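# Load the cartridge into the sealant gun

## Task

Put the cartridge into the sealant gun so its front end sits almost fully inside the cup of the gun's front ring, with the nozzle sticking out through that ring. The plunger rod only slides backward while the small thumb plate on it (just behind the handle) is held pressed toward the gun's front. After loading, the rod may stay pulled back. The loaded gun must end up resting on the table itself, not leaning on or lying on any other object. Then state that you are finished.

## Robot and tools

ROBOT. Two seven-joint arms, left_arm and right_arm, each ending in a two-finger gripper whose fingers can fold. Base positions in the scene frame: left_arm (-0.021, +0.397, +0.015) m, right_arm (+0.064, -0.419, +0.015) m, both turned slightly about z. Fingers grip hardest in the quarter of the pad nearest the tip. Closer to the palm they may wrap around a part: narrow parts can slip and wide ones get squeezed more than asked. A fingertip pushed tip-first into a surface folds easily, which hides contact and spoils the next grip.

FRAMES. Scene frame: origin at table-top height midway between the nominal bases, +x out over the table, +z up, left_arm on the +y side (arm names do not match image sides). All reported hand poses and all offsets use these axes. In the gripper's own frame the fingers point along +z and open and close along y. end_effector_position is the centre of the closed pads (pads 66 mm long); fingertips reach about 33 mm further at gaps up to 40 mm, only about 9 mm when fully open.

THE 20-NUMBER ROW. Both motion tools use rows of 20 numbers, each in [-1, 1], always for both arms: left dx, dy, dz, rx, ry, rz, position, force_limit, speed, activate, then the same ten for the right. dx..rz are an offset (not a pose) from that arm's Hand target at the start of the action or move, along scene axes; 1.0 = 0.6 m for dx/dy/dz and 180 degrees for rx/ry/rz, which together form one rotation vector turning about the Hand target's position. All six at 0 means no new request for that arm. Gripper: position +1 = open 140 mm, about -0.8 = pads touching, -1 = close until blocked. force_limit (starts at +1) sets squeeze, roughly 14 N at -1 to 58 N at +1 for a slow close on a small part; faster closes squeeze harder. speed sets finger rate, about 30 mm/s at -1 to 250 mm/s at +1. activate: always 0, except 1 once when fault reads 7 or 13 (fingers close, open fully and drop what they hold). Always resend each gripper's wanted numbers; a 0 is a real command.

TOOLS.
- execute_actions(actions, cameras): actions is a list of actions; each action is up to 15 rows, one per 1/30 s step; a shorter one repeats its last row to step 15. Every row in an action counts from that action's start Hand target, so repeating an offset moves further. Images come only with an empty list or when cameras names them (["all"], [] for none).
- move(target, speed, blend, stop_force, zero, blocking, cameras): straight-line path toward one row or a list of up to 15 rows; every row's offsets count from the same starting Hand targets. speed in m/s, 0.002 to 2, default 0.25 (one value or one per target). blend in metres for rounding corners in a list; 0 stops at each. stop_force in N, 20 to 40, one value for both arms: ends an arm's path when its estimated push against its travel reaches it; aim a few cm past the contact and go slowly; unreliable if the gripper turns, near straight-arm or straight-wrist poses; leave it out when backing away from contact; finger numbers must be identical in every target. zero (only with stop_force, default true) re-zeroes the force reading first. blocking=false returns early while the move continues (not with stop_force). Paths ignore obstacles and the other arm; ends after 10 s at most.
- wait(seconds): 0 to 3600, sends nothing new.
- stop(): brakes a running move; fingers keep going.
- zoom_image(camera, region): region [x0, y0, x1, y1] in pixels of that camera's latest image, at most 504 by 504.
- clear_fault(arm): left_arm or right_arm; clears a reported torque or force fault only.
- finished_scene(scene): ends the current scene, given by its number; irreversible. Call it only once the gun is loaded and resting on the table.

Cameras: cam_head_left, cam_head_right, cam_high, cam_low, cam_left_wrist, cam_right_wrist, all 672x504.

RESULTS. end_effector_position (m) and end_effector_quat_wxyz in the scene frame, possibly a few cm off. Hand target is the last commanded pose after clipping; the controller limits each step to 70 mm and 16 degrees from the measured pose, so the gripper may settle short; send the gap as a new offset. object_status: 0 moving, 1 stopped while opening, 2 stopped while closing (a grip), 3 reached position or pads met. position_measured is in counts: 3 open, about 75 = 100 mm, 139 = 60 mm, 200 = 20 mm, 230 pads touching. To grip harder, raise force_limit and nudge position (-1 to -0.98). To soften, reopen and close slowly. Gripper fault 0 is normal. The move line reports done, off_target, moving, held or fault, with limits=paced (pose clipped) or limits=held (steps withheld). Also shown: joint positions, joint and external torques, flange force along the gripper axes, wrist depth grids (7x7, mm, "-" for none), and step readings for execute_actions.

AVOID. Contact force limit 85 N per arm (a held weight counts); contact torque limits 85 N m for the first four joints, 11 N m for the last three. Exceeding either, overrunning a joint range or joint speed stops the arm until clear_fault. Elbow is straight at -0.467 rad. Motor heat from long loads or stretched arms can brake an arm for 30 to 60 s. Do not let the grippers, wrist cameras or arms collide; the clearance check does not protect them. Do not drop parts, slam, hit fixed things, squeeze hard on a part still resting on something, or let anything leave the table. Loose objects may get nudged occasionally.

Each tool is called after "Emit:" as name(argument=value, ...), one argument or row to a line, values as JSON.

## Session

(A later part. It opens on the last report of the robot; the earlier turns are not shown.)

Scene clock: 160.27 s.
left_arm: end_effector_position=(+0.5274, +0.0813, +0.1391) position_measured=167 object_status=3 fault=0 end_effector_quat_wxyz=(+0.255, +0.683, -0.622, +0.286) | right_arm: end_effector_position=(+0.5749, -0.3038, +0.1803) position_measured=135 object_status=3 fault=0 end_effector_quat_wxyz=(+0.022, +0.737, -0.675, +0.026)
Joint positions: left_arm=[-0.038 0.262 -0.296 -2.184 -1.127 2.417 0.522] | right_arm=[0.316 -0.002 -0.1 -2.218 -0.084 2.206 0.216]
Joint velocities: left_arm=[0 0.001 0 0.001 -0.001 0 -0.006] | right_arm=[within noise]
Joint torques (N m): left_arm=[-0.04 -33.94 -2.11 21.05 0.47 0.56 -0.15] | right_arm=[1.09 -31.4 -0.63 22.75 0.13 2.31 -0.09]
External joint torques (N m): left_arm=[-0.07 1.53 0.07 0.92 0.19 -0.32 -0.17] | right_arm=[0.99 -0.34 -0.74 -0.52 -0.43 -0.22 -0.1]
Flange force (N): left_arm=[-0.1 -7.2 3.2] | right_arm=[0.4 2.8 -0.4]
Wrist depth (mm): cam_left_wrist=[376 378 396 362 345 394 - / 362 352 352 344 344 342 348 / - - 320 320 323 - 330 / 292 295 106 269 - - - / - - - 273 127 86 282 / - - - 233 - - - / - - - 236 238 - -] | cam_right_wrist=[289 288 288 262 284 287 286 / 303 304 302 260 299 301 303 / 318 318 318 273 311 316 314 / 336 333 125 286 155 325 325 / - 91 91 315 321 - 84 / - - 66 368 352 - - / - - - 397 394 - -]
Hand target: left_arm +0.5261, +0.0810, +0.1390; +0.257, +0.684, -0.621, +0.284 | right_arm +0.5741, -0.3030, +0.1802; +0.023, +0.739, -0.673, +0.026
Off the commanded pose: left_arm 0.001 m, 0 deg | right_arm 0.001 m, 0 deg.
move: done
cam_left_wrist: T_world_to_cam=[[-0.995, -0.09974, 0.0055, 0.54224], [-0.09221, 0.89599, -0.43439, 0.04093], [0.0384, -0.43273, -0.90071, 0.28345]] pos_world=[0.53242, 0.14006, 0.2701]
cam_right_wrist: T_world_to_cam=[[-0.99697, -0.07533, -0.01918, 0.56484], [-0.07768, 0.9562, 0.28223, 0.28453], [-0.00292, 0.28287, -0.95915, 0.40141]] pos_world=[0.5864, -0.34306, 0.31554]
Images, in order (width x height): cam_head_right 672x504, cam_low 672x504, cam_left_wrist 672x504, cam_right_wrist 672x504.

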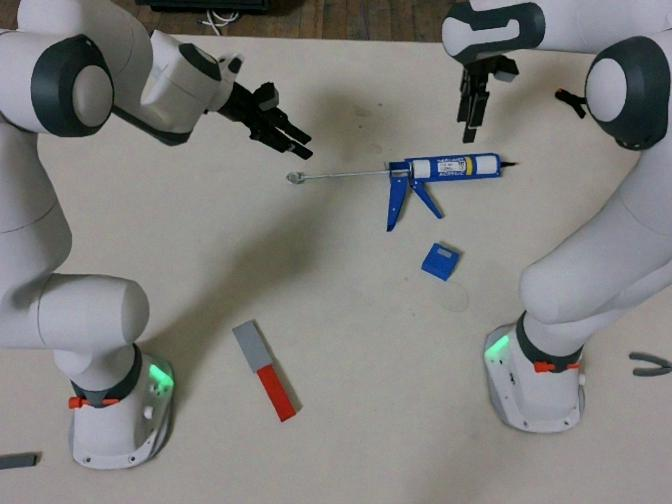

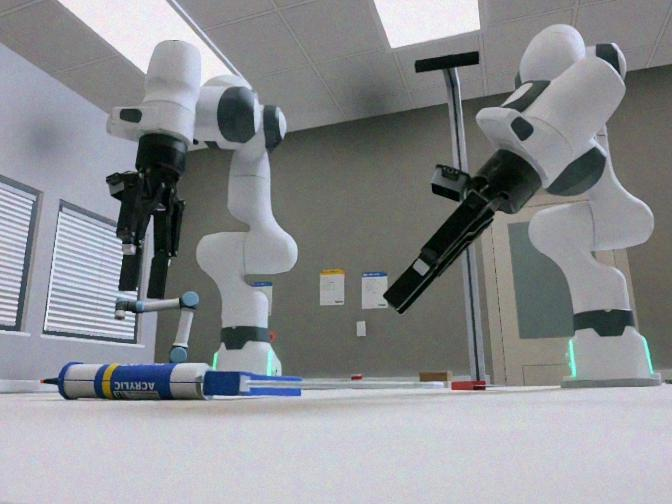

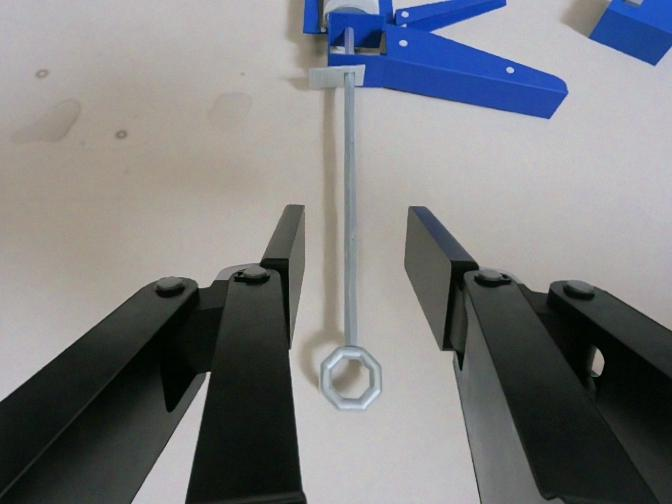

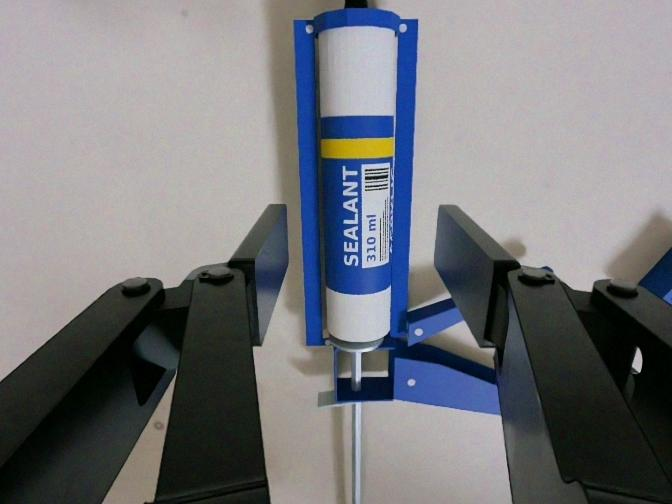

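Emit:
finished_scene(
  scene=1,
)

The scene is finished: the task was done.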